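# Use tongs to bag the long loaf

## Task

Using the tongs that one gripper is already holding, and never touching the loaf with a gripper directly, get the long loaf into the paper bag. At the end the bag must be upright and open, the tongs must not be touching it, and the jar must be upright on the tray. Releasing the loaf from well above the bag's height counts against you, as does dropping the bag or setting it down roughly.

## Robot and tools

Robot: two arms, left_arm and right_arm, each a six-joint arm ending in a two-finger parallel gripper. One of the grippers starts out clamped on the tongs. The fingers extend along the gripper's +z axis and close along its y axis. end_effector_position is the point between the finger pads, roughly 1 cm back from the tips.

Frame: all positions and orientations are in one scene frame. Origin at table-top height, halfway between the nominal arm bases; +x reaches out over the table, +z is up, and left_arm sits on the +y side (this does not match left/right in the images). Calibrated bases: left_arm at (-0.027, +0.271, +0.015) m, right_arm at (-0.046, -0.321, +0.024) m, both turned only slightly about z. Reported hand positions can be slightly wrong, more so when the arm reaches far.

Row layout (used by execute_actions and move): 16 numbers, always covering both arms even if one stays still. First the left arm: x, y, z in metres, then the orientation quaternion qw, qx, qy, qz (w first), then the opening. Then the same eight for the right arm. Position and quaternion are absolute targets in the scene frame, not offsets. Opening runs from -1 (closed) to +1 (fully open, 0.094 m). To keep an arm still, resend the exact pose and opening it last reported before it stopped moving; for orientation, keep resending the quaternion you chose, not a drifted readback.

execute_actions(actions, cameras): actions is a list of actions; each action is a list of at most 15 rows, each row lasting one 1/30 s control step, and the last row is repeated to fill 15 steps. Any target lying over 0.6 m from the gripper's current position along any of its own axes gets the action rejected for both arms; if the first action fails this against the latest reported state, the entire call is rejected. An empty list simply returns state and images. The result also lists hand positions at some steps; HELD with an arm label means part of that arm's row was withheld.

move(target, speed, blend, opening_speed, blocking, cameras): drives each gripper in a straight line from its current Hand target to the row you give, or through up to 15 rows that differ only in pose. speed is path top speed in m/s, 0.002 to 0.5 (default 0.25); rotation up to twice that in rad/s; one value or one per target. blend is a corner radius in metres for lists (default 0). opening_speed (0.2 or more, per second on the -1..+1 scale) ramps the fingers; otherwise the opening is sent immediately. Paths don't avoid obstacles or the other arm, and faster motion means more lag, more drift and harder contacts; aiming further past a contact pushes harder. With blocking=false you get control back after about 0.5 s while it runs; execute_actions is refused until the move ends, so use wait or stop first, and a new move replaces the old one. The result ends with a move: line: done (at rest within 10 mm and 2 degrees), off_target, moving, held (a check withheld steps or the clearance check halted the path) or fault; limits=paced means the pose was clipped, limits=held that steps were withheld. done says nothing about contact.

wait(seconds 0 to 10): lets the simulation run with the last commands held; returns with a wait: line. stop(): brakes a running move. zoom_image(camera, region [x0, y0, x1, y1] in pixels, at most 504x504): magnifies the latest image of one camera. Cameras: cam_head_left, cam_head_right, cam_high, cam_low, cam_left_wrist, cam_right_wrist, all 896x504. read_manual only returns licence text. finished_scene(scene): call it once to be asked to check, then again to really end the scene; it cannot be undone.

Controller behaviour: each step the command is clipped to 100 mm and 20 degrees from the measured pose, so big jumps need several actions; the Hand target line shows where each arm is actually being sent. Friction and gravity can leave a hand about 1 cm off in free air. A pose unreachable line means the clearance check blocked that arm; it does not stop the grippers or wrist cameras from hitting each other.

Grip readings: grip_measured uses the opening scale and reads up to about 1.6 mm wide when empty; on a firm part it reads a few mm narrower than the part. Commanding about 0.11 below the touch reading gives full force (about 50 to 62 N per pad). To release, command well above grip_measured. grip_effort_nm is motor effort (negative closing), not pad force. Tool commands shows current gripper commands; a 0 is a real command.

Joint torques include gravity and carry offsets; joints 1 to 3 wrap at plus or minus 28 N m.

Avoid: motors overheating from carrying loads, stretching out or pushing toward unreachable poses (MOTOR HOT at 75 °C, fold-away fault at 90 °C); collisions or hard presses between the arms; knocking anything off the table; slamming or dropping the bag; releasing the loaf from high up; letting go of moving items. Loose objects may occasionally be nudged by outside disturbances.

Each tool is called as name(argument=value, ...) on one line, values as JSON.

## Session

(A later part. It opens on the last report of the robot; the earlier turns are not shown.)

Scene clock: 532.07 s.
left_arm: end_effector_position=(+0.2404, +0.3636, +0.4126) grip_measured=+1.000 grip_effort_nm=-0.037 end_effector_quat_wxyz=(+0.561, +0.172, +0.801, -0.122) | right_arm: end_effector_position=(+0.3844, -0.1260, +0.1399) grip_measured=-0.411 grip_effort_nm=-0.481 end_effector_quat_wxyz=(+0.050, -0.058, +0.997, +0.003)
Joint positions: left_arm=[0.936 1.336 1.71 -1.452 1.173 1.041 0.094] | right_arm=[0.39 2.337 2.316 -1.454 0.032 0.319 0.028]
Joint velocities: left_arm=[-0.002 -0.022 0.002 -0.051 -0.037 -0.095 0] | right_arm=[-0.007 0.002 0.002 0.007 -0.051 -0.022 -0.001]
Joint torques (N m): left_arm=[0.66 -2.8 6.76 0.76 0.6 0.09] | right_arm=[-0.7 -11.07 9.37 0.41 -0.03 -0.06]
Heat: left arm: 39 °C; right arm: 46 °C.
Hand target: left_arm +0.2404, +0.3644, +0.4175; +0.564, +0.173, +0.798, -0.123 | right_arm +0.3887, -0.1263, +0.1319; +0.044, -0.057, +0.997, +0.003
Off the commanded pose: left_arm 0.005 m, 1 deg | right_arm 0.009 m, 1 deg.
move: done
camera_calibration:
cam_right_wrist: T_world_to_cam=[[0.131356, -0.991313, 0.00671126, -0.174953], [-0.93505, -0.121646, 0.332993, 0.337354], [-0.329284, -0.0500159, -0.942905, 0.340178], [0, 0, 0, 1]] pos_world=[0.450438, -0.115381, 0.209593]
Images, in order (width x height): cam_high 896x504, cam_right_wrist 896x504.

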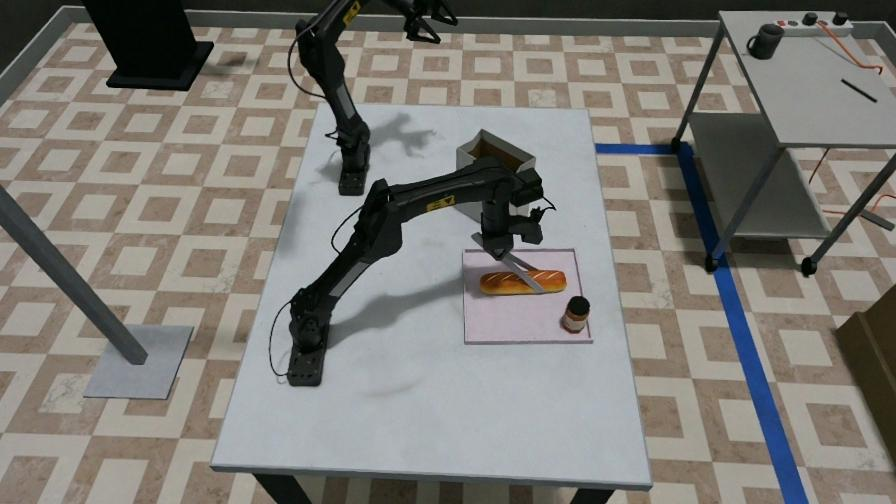

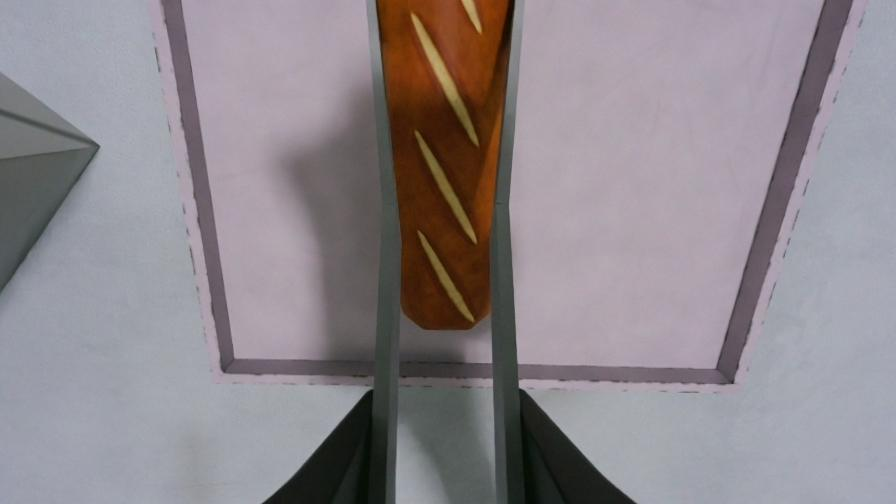

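move(target=[0.2405,0.3645,0.4176,0.564,0.174,0.798,-0.123,1.0,0.389,-0.1262,0.134,0.0436,-0.0567,0.9975,0.0025,-0.52], speed=0.04, opening_speed=0.3, cameras=["cam_right_wrist"])

move(target=[0.2405,0.3645,0.4176,0.564,0.174,0.798,-0.123,1.0,0.365,-0.1262,0.22,0.1303,-0.0605,0.9896,0.0080,-0.52], speed=0.08)

Scene clock: 569.93 s.
left_arm: end_effector_position=(+0.2404, +0.3636, +0.4126) grip_measured=+1.000 grip_effort_nm=-0.037 end_effector_quat_wxyz=(+0.561, +0.172, +0.801, -0.122) | right_arm: end_effector_position=(+0.3841, -0.1261, +0.1396) grip_measured=-0.515 grip_effort_nm=-0.559 end_effector_quat_wxyz=(+0.048, -0.058, +0.997, +0.002)
Joint positions: left_arm=[0.936 1.336 1.71 -1.452 1.173 1.041 0.094] | right_arm=[0.39 2.343 2.324 -1.462 0.032 0.319 0.023]
Joint velocities: left_arm=[0.007 -0.017 0.012 -0.037 -0.007 0.051 0] | right_arm=[0.007 0.002 0.007 -0.022 0.022 0.051 0.004]
Joint torques (N m): left_arm=[0.44 -2.76 6.84 0.76 0.66 0.11] | right_arm=[-0.7 -11.23 9.88 0.38 -0.03 -0.06]
Heat: left arm: 39 °C; right arm: 47 °C.
Hand target: left_arm +0.2405, +0.3644, +0.4175; +0.564, +0.174, +0.798, -0.122 | right_arm +0.3888, -0.1263, +0.1338; +0.044, -0.057, +0.997, +0.003
Off the commanded pose: left_arm 0.005 m, 1 deg | right_arm 0.007 m, 1 deg.
move: done
camera_calibration:
cam_right_wrist: T_world_to_cam=[[0.131389, -0.991297, 0.00819635, -0.175283], [-0.933543, -0.120944, 0.337447, 0.336012], [-0.333519, -0.0519886, -0.941309, 0.340887], [0, 0, 0, 1]] pos_world=[0.450404, -0.115397, 0.208931]
Images, in order (width x height): cam_right_wrist 896x504.

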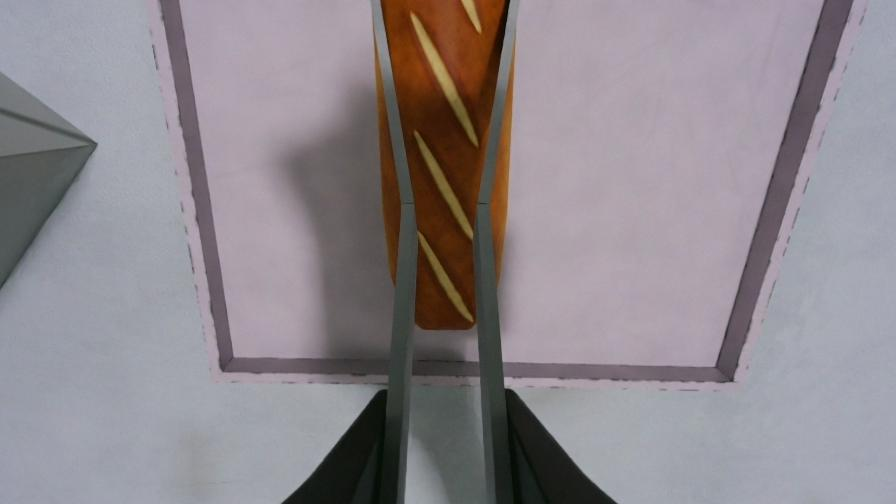

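Scene clock: 571.57 s.
left_arm: end_effector_position=(+0.2404, +0.3636, +0.4126) grip_measured=+1.000 grip_effort_nm=-0.042 end_effector_quat_wxyz=(+0.561, +0.172, +0.801, -0.122) | right_arm: end_effector_position=(+0.3674, -0.1240, +0.2008) grip_measured=-0.515 grip_effort_nm=-0.676 end_effector_quat_wxyz=(+0.105, -0.063, +0.993, +0.007)
Joint positions: left_arm=[0.936 1.336 1.71 -1.452 1.173 1.041 0.094] | right_arm=[0.424 2.185 2.293 -1.481 0.07 0.337 0.023]
Joint velocities: left_arm=[-0.007 0.007 0.002 -0.051 0.022 0.007 0] | right_arm=[-0.017 -0.017 0.012 0.066 -0.022 0.007 -0.001]
Joint torques (N m): left_arm=[0.42 -2.77 6.76 0.78 0.62 0.11] | right_arm=[0.58 -16.8 6.82 0.66 0.28 0.05]
Heat: left arm: 39 °C; right arm: 47 °C.
Hand target: left_arm +0.2404, +0.3644, +0.4175; +0.564, +0.173, +0.798, -0.122 | right_arm +0.3659, -0.1258, +0.2201; +0.130, -0.061, +0.990, +0.007
Off the commanded pose: left_arm 0.005 m, 1 deg | right_arm 0.019 m, 3 deg.
move: off_target (right_arm)
camera_calibration:
cam_left_wrist: T_world_to_cam=[[-0.38544, -0.922577, -0.0169594, 0.440947], [-0.654654, 0.286365, -0.699588, 0.380423], [0.65028, -0.258546, -0.714345, 0.322288], [0, 0, 0, 1]] pos_world=[0.209426, 0.381194, 0.503843]
cam_right_wrist: T_world_to_cam=[[0.141844, -0.989858, 0.0078773, -0.175116], [-0.964119, -0.136343, 0.227783, 0.331391], [-0.224399, -0.0399044, -0.97368, 0.360958], [0, 0, 0, 1]] pos_world=[0.425338, -0.113753, 0.277352]

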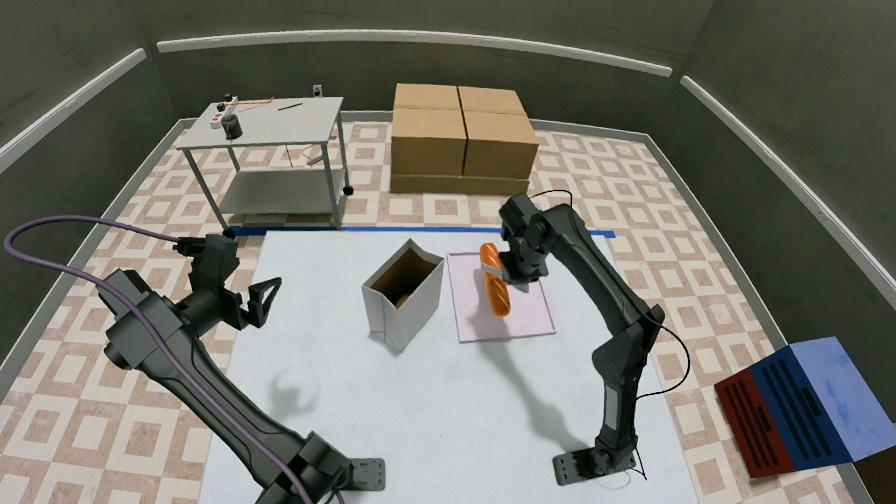

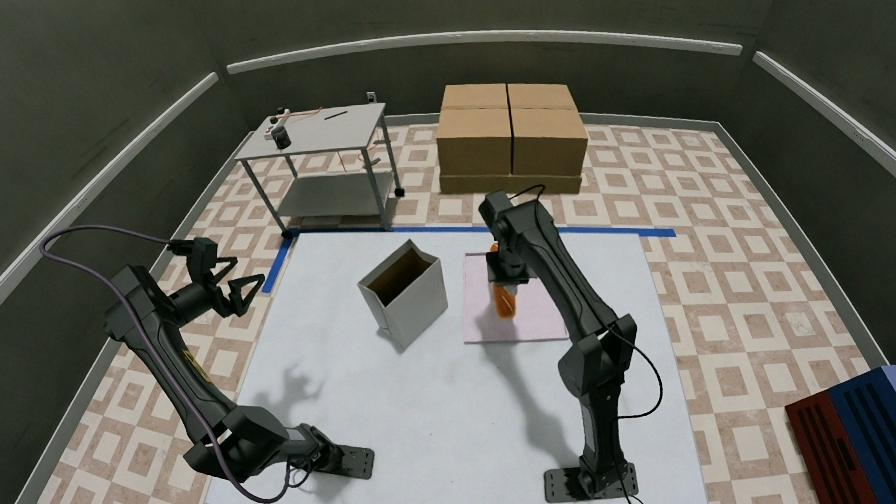

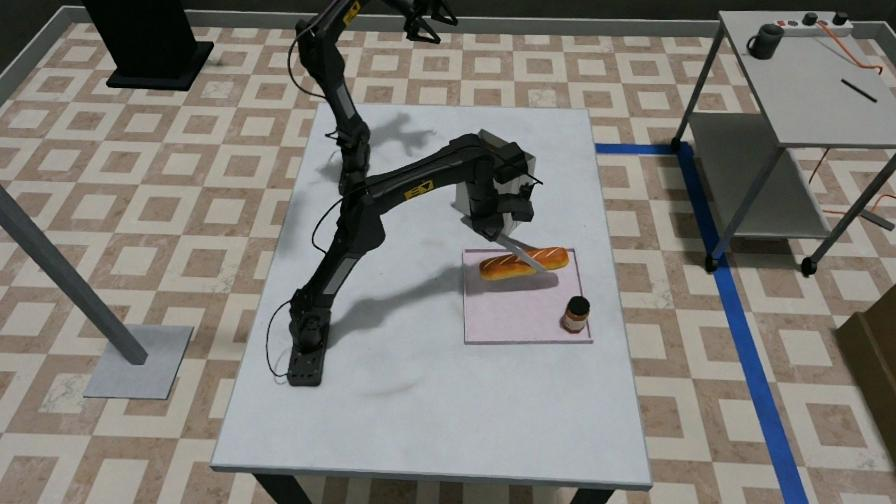

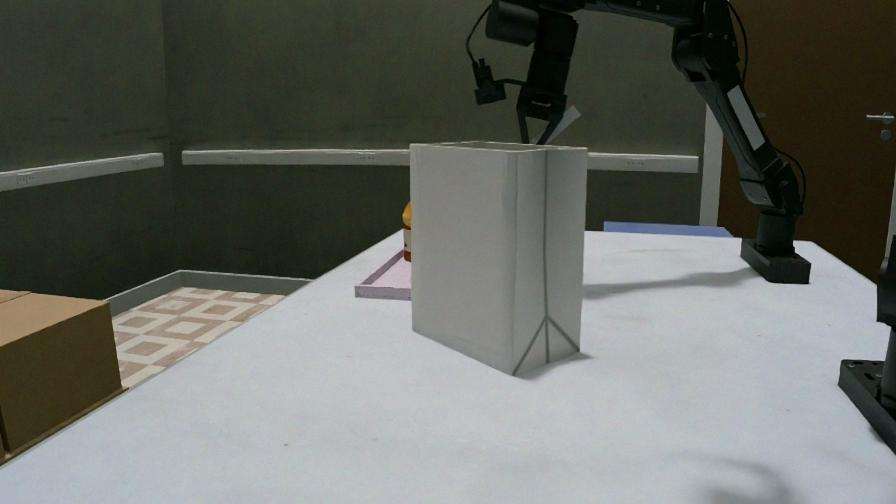

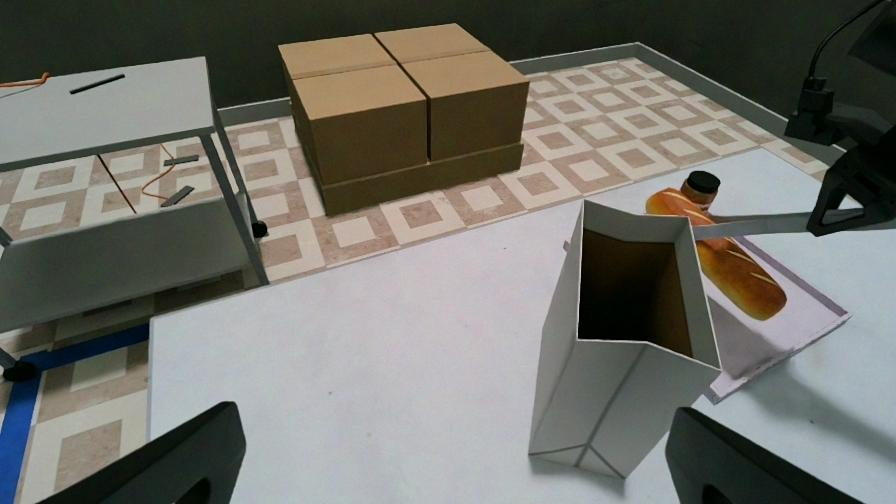

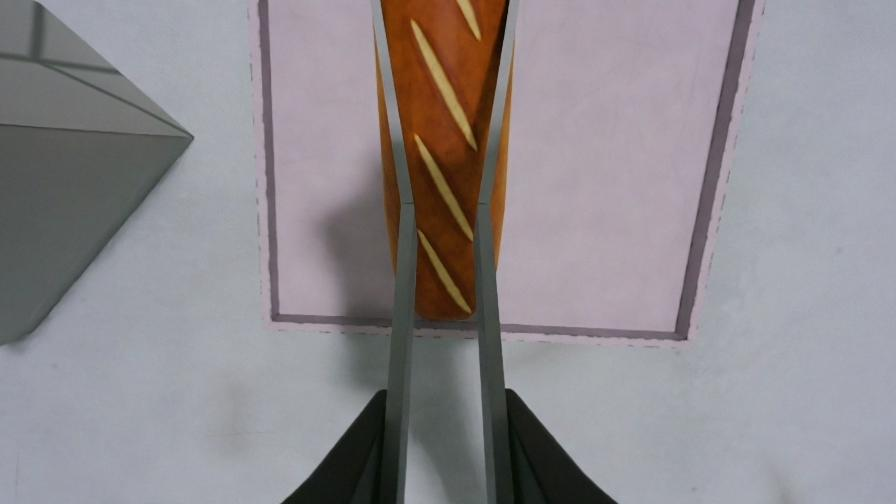

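move(target=[[0.2405,0.3645,0.4176,0.564,0.174,0.798,-0.123,1.0,0.32,-0.07,0.37,0.4126,-0.1962,0.8848,0.0915,-0.52],[0.2405,0.3645,0.4176,0.564,0.174,0.798,-0.123,1.0,0.295,0.045,0.385,0.6653,-0.2947,0.6043,0.3245,-0.52]], speed=0.12, blend=[0.03,0])

Scene clock: 592.03 s.
left_arm: end_effector_position=(+0.2404, +0.3636, +0.4126) grip_measured=+1.000 grip_effort_nm=-0.042 end_effector_quat_wxyz=(+0.561, +0.172, +0.801, -0.122) | right_arm: end_effector_position=(+0.2963, +0.0398, +0.3800) grip_measured=-0.520 grip_effort_nm=-0.882 end_effector_quat_wxyz=(+0.659, -0.298, +0.620, +0.305)
Joint positions: left_arm=[0.936 1.336 1.71 -1.452 1.173 1.042 0.094] | right_arm=[0.724 1.498 1.102 0.45 -0.112 -0.008 0.023]
Joint velocities: left_arm=[0.002 0.007 -0.012 0.022 -0.007 0.007 0] | right_arm=[0.002 0.007 0.002 0.007 -0.007 -0.022 -0.003]
Joint torques (N m): left_arm=[0.32 -2.74 6.78 0.72 0.65 0.14] | right_arm=[0.72 -6.37 8.2 2.39 -0.14 -0.07]
Heat: left arm: 39 °C; right arm: 49 °C.
Hand target: left_arm +0.2404, +0.3644, +0.4175; +0.564, +0.174, +0.798, -0.122 | right_arm +0.2932, +0.0448, +0.3852; +0.669, -0.301, +0.603, +0.313
Off the commanded pose: left_arm 0.005 m, 1 deg | right_arm 0.007 m, 3 deg.
move: off_target (right_arm)
camera_calibration:
cam_left_wrist: T_world_to_cam=[[-0.385557, -0.922521, -0.0173178, 0.441103], [-0.654513, 0.286679, -0.699591, 0.380277], [0.650352, -0.258398, -0.714334, 0.322212], [0, 0, 0, 1]] pos_world=[0.209415, 0.381168, 0.503844]
cam_right_wrist: T_world_to_cam=[[0.767916, -0.639797, 0.0310582, -0.212524], [-0.218657, -0.307401, -0.926118, 0.468719], [0.602074, 0.70439, -0.375954, 0.0243964], [0, 0, 0, 1]] pos_world=[0.251001, -0.00907249, 0.449861]

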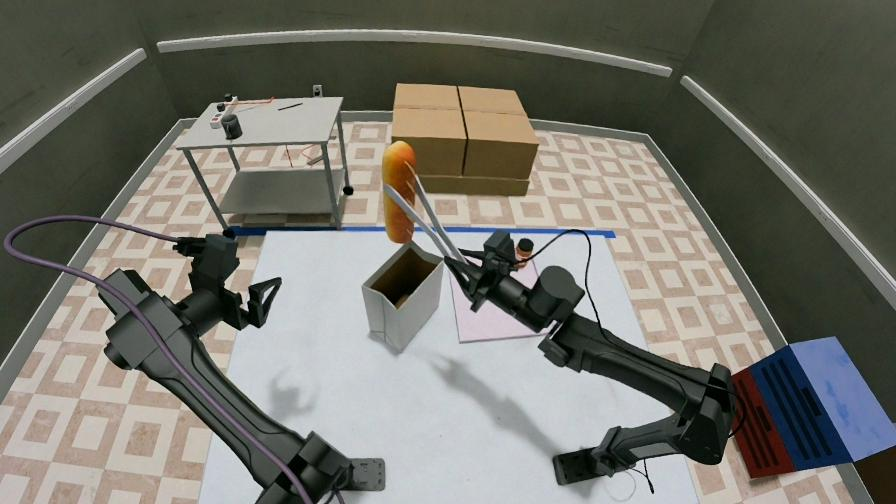

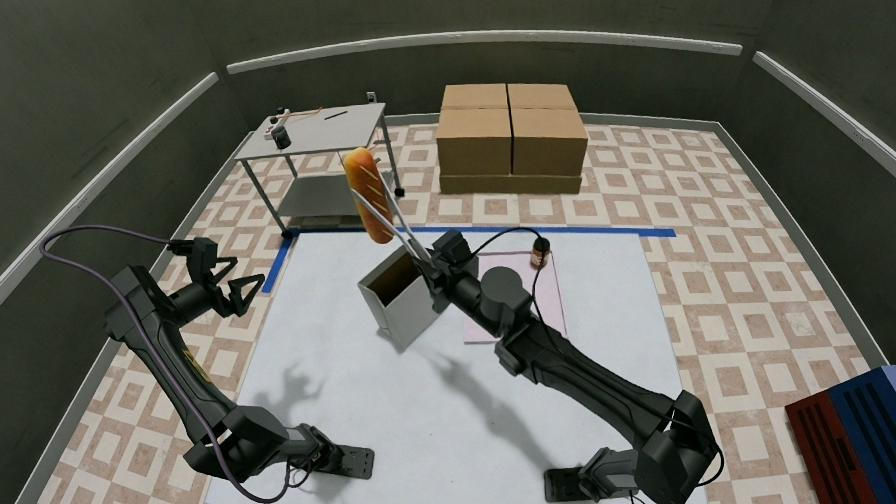

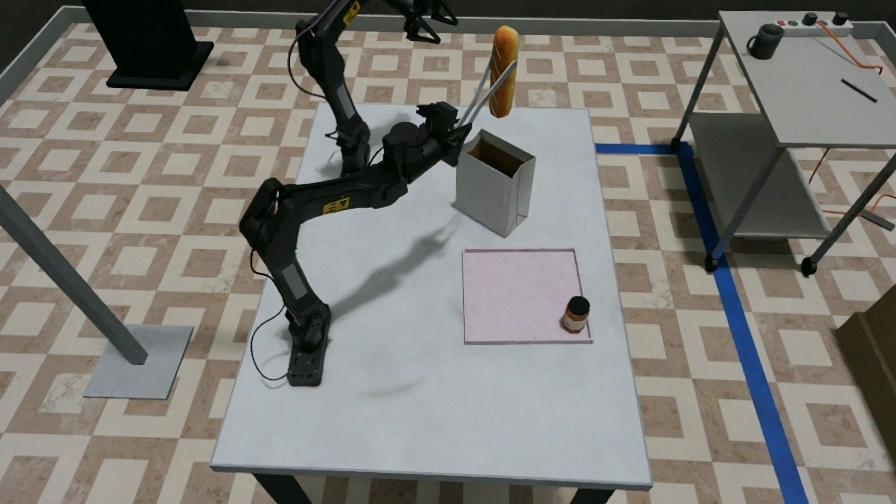

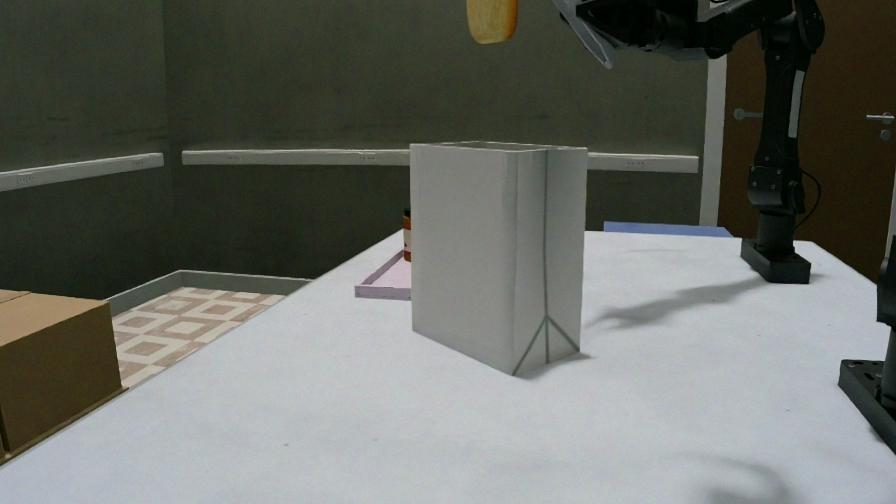

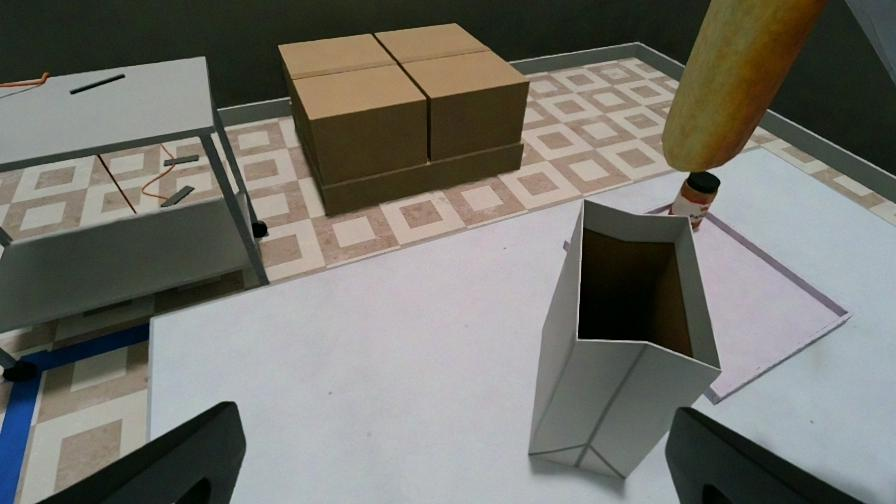

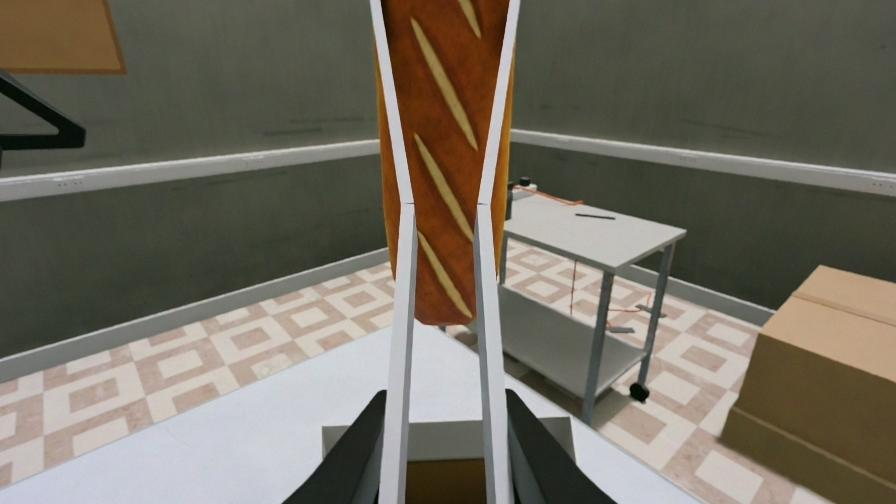

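move(target=[0.2405,0.3645,0.4176,0.564,0.174,0.798,-0.123,1.0,0.304,0.062,0.315,0.6717,-0.2931,0.5943,0.3313,-0.52], speed=0.06)

Scene clock: 604.07 s.
left_arm: end_effector_position=(+0.2404, +0.3636, +0.4126) grip_measured=+1.000 grip_effort_nm=-0.037 end_effector_quat_wxyz=(+0.561, +0.172, +0.801, -0.122) | right_arm: end_effector_position=(+0.3072, +0.0562, +0.3100) grip_measured=-0.516 grip_effort_nm=-0.862 end_effector_quat_wxyz=(+0.664, -0.293, +0.610, +0.318)
Joint positions: left_arm=[0.936 1.336 1.71 -1.452 1.173 1.042 0.094] | right_arm=[0.729 1.669 0.952 0.802 -0.119 0.01 0.023]
Joint velocities: left_arm=[0.002 0.007 -0.007 0.037 0.037 0.022 0] | right_arm=[-0.017 0.027 -0.007 -0.007 0.007 -0.066 -0.004]
Joint torques (N m): left_arm=[0.4 -3 6.57 0.75 0.67 0.11] | right_arm=[0.83 -7.46 7.71 2.37 -0.12 0.04]
Heat: left arm: 40 °C; right arm: 46 °C.
Hand target: left_arm +0.2404, +0.3644, +0.4175; +0.564, +0.173, +0.798, -0.122 | right_arm +0.3026, +0.0608, +0.3147; +0.672, -0.293, +0.595, +0.330
Off the commanded pose: left_arm 0.005 m, 1 deg | right_arm 0.008 m, 3 deg.
move: off_target (right_arm)
camera_calibration:
cam_left_wrist: T_world_to_cam=[[-0.385557, -0.922521, -0.0173178, 0.441103], [-0.654513, 0.286679, -0.699591, 0.380277], [0.650352, -0.258398, -0.714334, 0.322212], [0, 0, 0, 1]] pos_world=[0.209415, 0.381168, 0.503844]
cam_right_wrist: T_world_to_cam=[[0.77649, -0.629901, 0.0169611, -0.207072], [-0.207116, -0.280552, -0.937227, 0.409787], [0.595118, 0.724234, -0.348308, -0.02756], [0, 0, 0, 1]] pos_world=[0.262064, 0.00449181, 0.377976]

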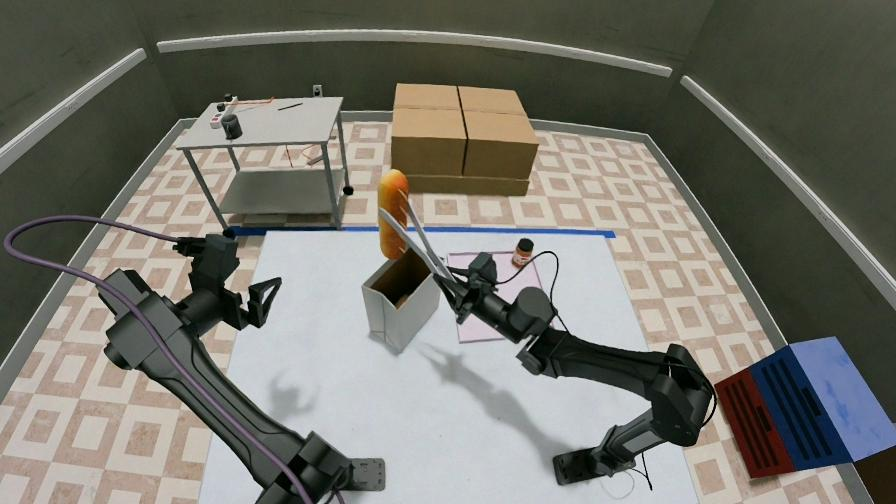

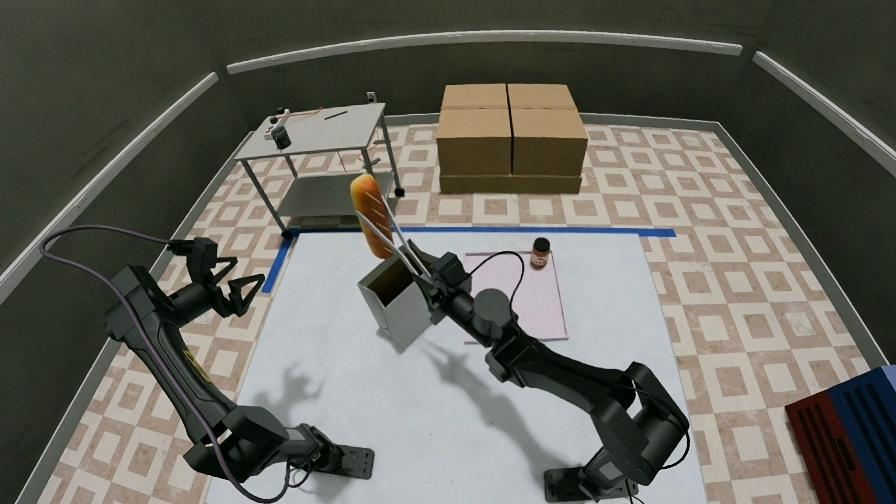

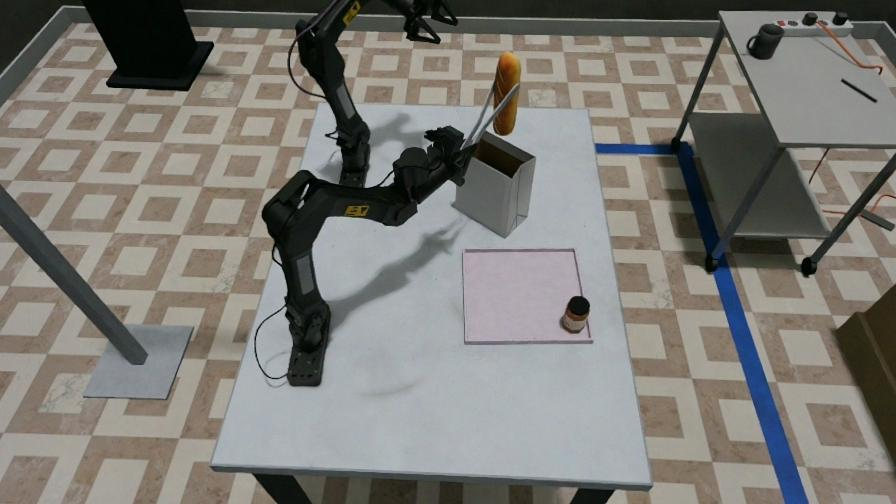

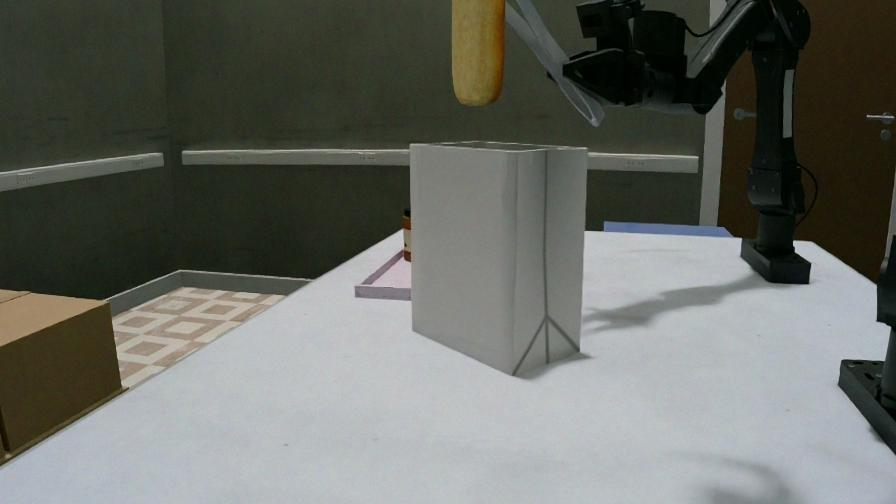

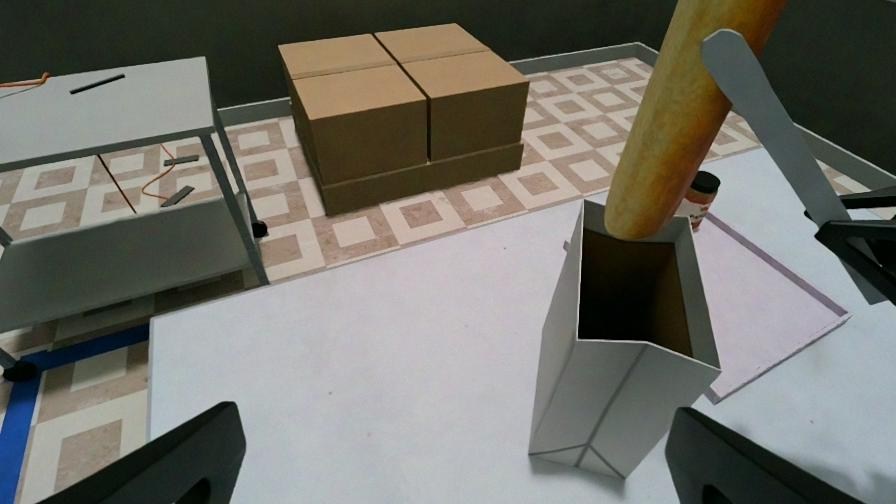

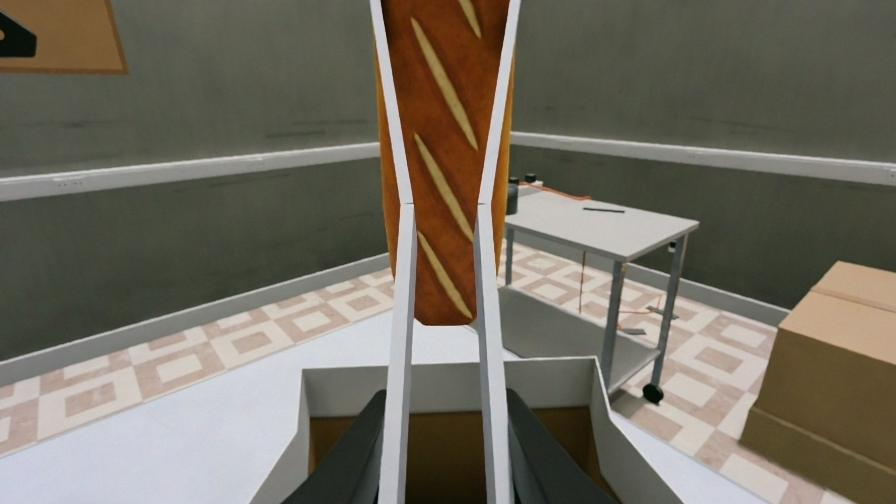

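zoom_image(camera="cam_left_wrist", region=[520, 0, 800, 400])

zoom_image(camera="cam_low", region=[390, 0, 640, 180])

Scaled by 1.260.

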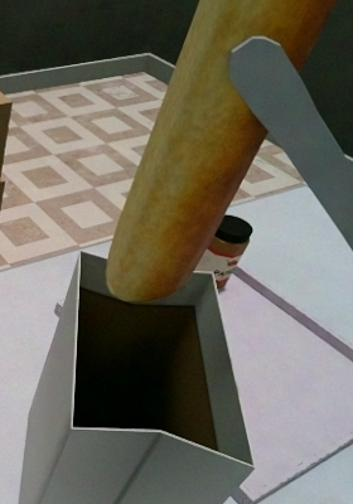

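Scaled by 2.016.

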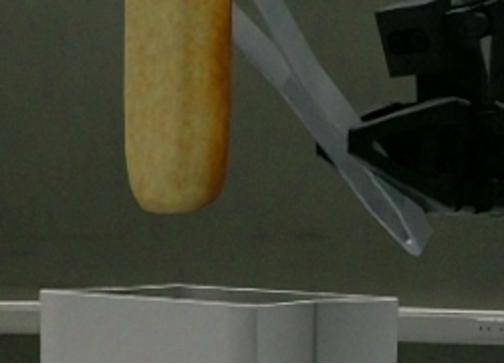

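move(target=[0.2405,0.3645,0.4176,0.564,0.174,0.798,-0.123,1.0,0.296,0.045,0.290,0.6717,-0.2931,0.5943,0.3313,-0.52], speed=0.05)

zoom_image(camera="cam_left_wrist", region=[520, 0, 800, 400])

zoom_image(camera="cam_low", region=[390, 0, 640, 180])

Scene clock: 667.07 s.
left_arm: end_effector_position=(+0.2404, +0.3636, +0.4126) grip_measured=+1.000 grip_effort_nm=-0.037 end_effector_quat_wxyz=(+0.561, +0.172, +0.801, -0.122) | right_arm: end_effector_position=(+0.2947, +0.0466, +0.2836) grip_measured=-0.516 grip_effort_nm=-0.867 end_effector_quat_wxyz=(+0.660, -0.298, +0.609, +0.324)
Joint positions: left_arm=[0.936 1.336 1.71 -1.452 1.173 1.042 0.094] | right_arm=[0.726 1.669 0.833 0.918 -0.14 0.013 0.023]
Joint velocities: left_arm=[-0.002 0.027 0.002 0.037 -0.007 0.022 0] | right_arm=[0.007 -0.007 0.002 -0.051 -0.051 -0.007 -0.002]
Joint torques (N m): left_arm=[0.29 -2.99 6.69 0.74 0.61 0.11] | right_arm=[-0.84 -7.54 7.21 2.37 -0.12 0.05]
Heat: left arm: 40 °C; right arm: 47 °C.
Hand target: left_arm +0.2404, +0.3644, +0.4175; +0.564, +0.174, +0.798, -0.122 | right_arm +0.2955, +0.0445, +0.2904; +0.672, -0.293, +0.595, +0.331
Off the commanded pose: left_arm 0.005 m, 1 deg | right_arm 0.007 m, 2 deg.
move: done
camera_calibration:
cam_left_wrist: T_world_to_cam=[[-0.385557, -0.922521, -0.0173178, 0.441103], [-0.654513, 0.286679, -0.699591, 0.380277], [0.650352, -0.258398, -0.714334, 0.322212], [0, 0, 0, 1]] pos_world=[0.209415, 0.381168, 0.503844]
cam_right_wrist: T_world_to_cam=[[0.787349, -0.616317, 0.0152874, -0.2063], [-0.205115, -0.285259, -0.936245, 0.379121], [0.581385, 0.734016, -0.351015, -0.0180372], [0, 0, 0, 1]] pos_world=[0.25068, -0.00575906, 0.351772]

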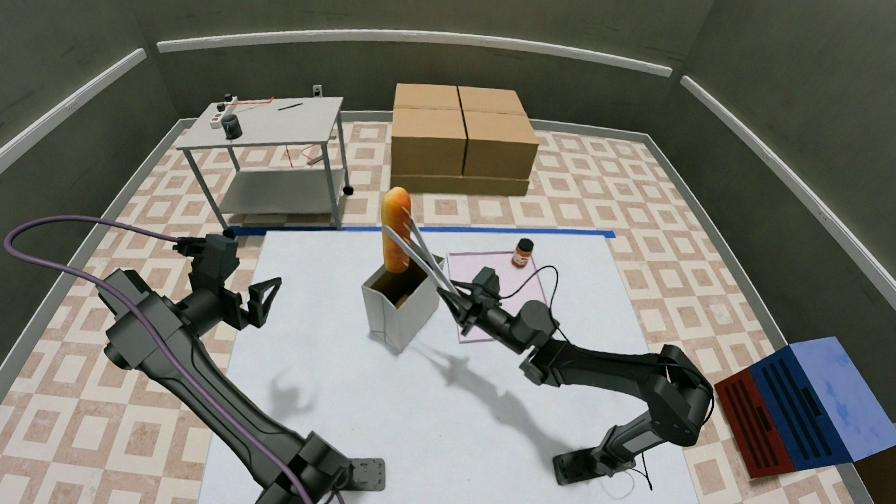

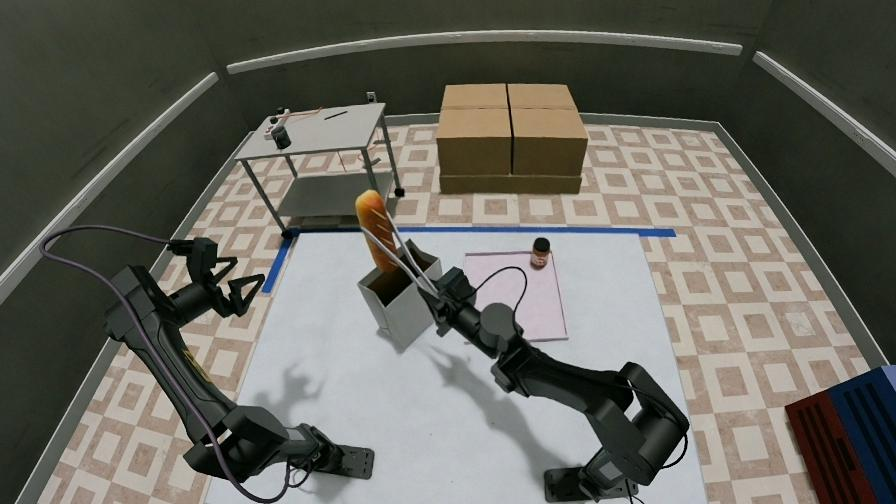

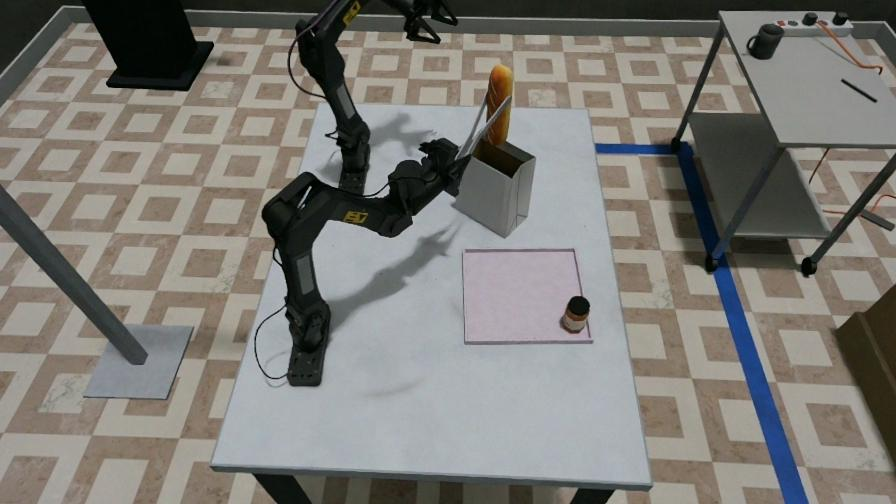

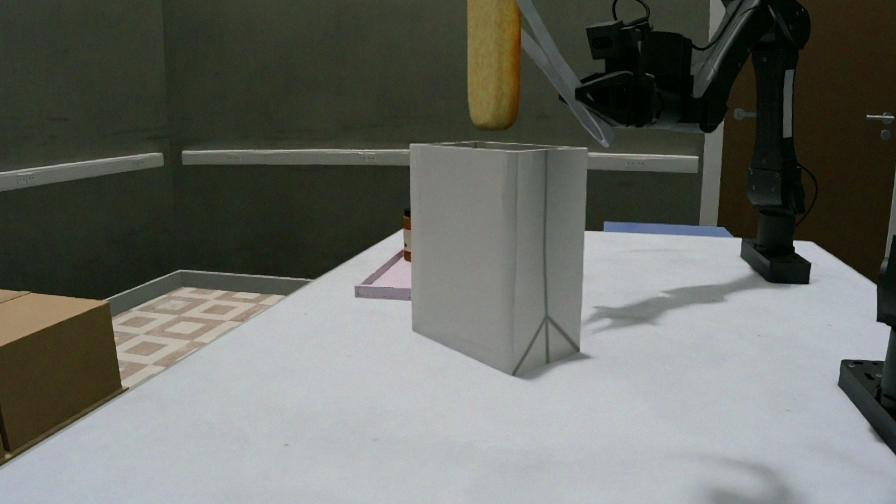

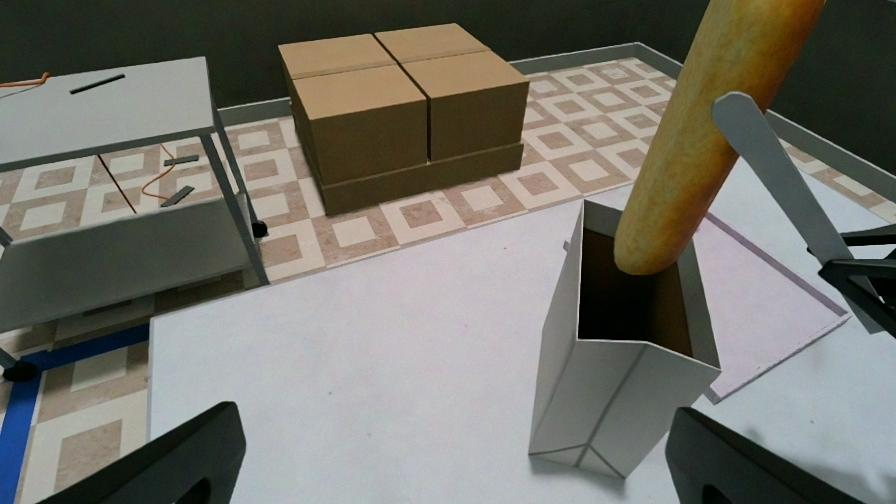

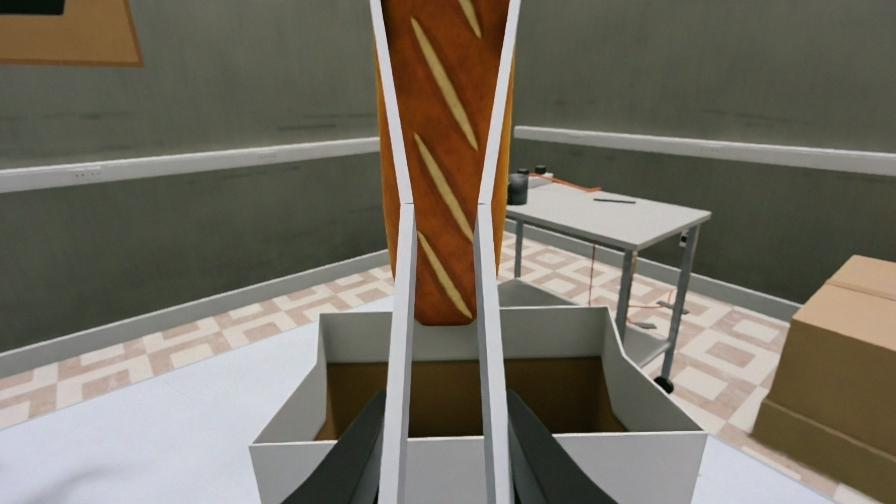

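Scaled by 1.260.

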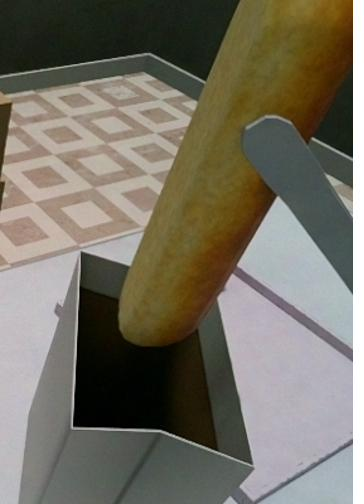

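Scaled by 2.016.

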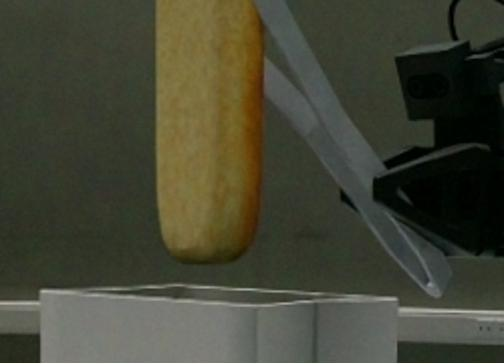

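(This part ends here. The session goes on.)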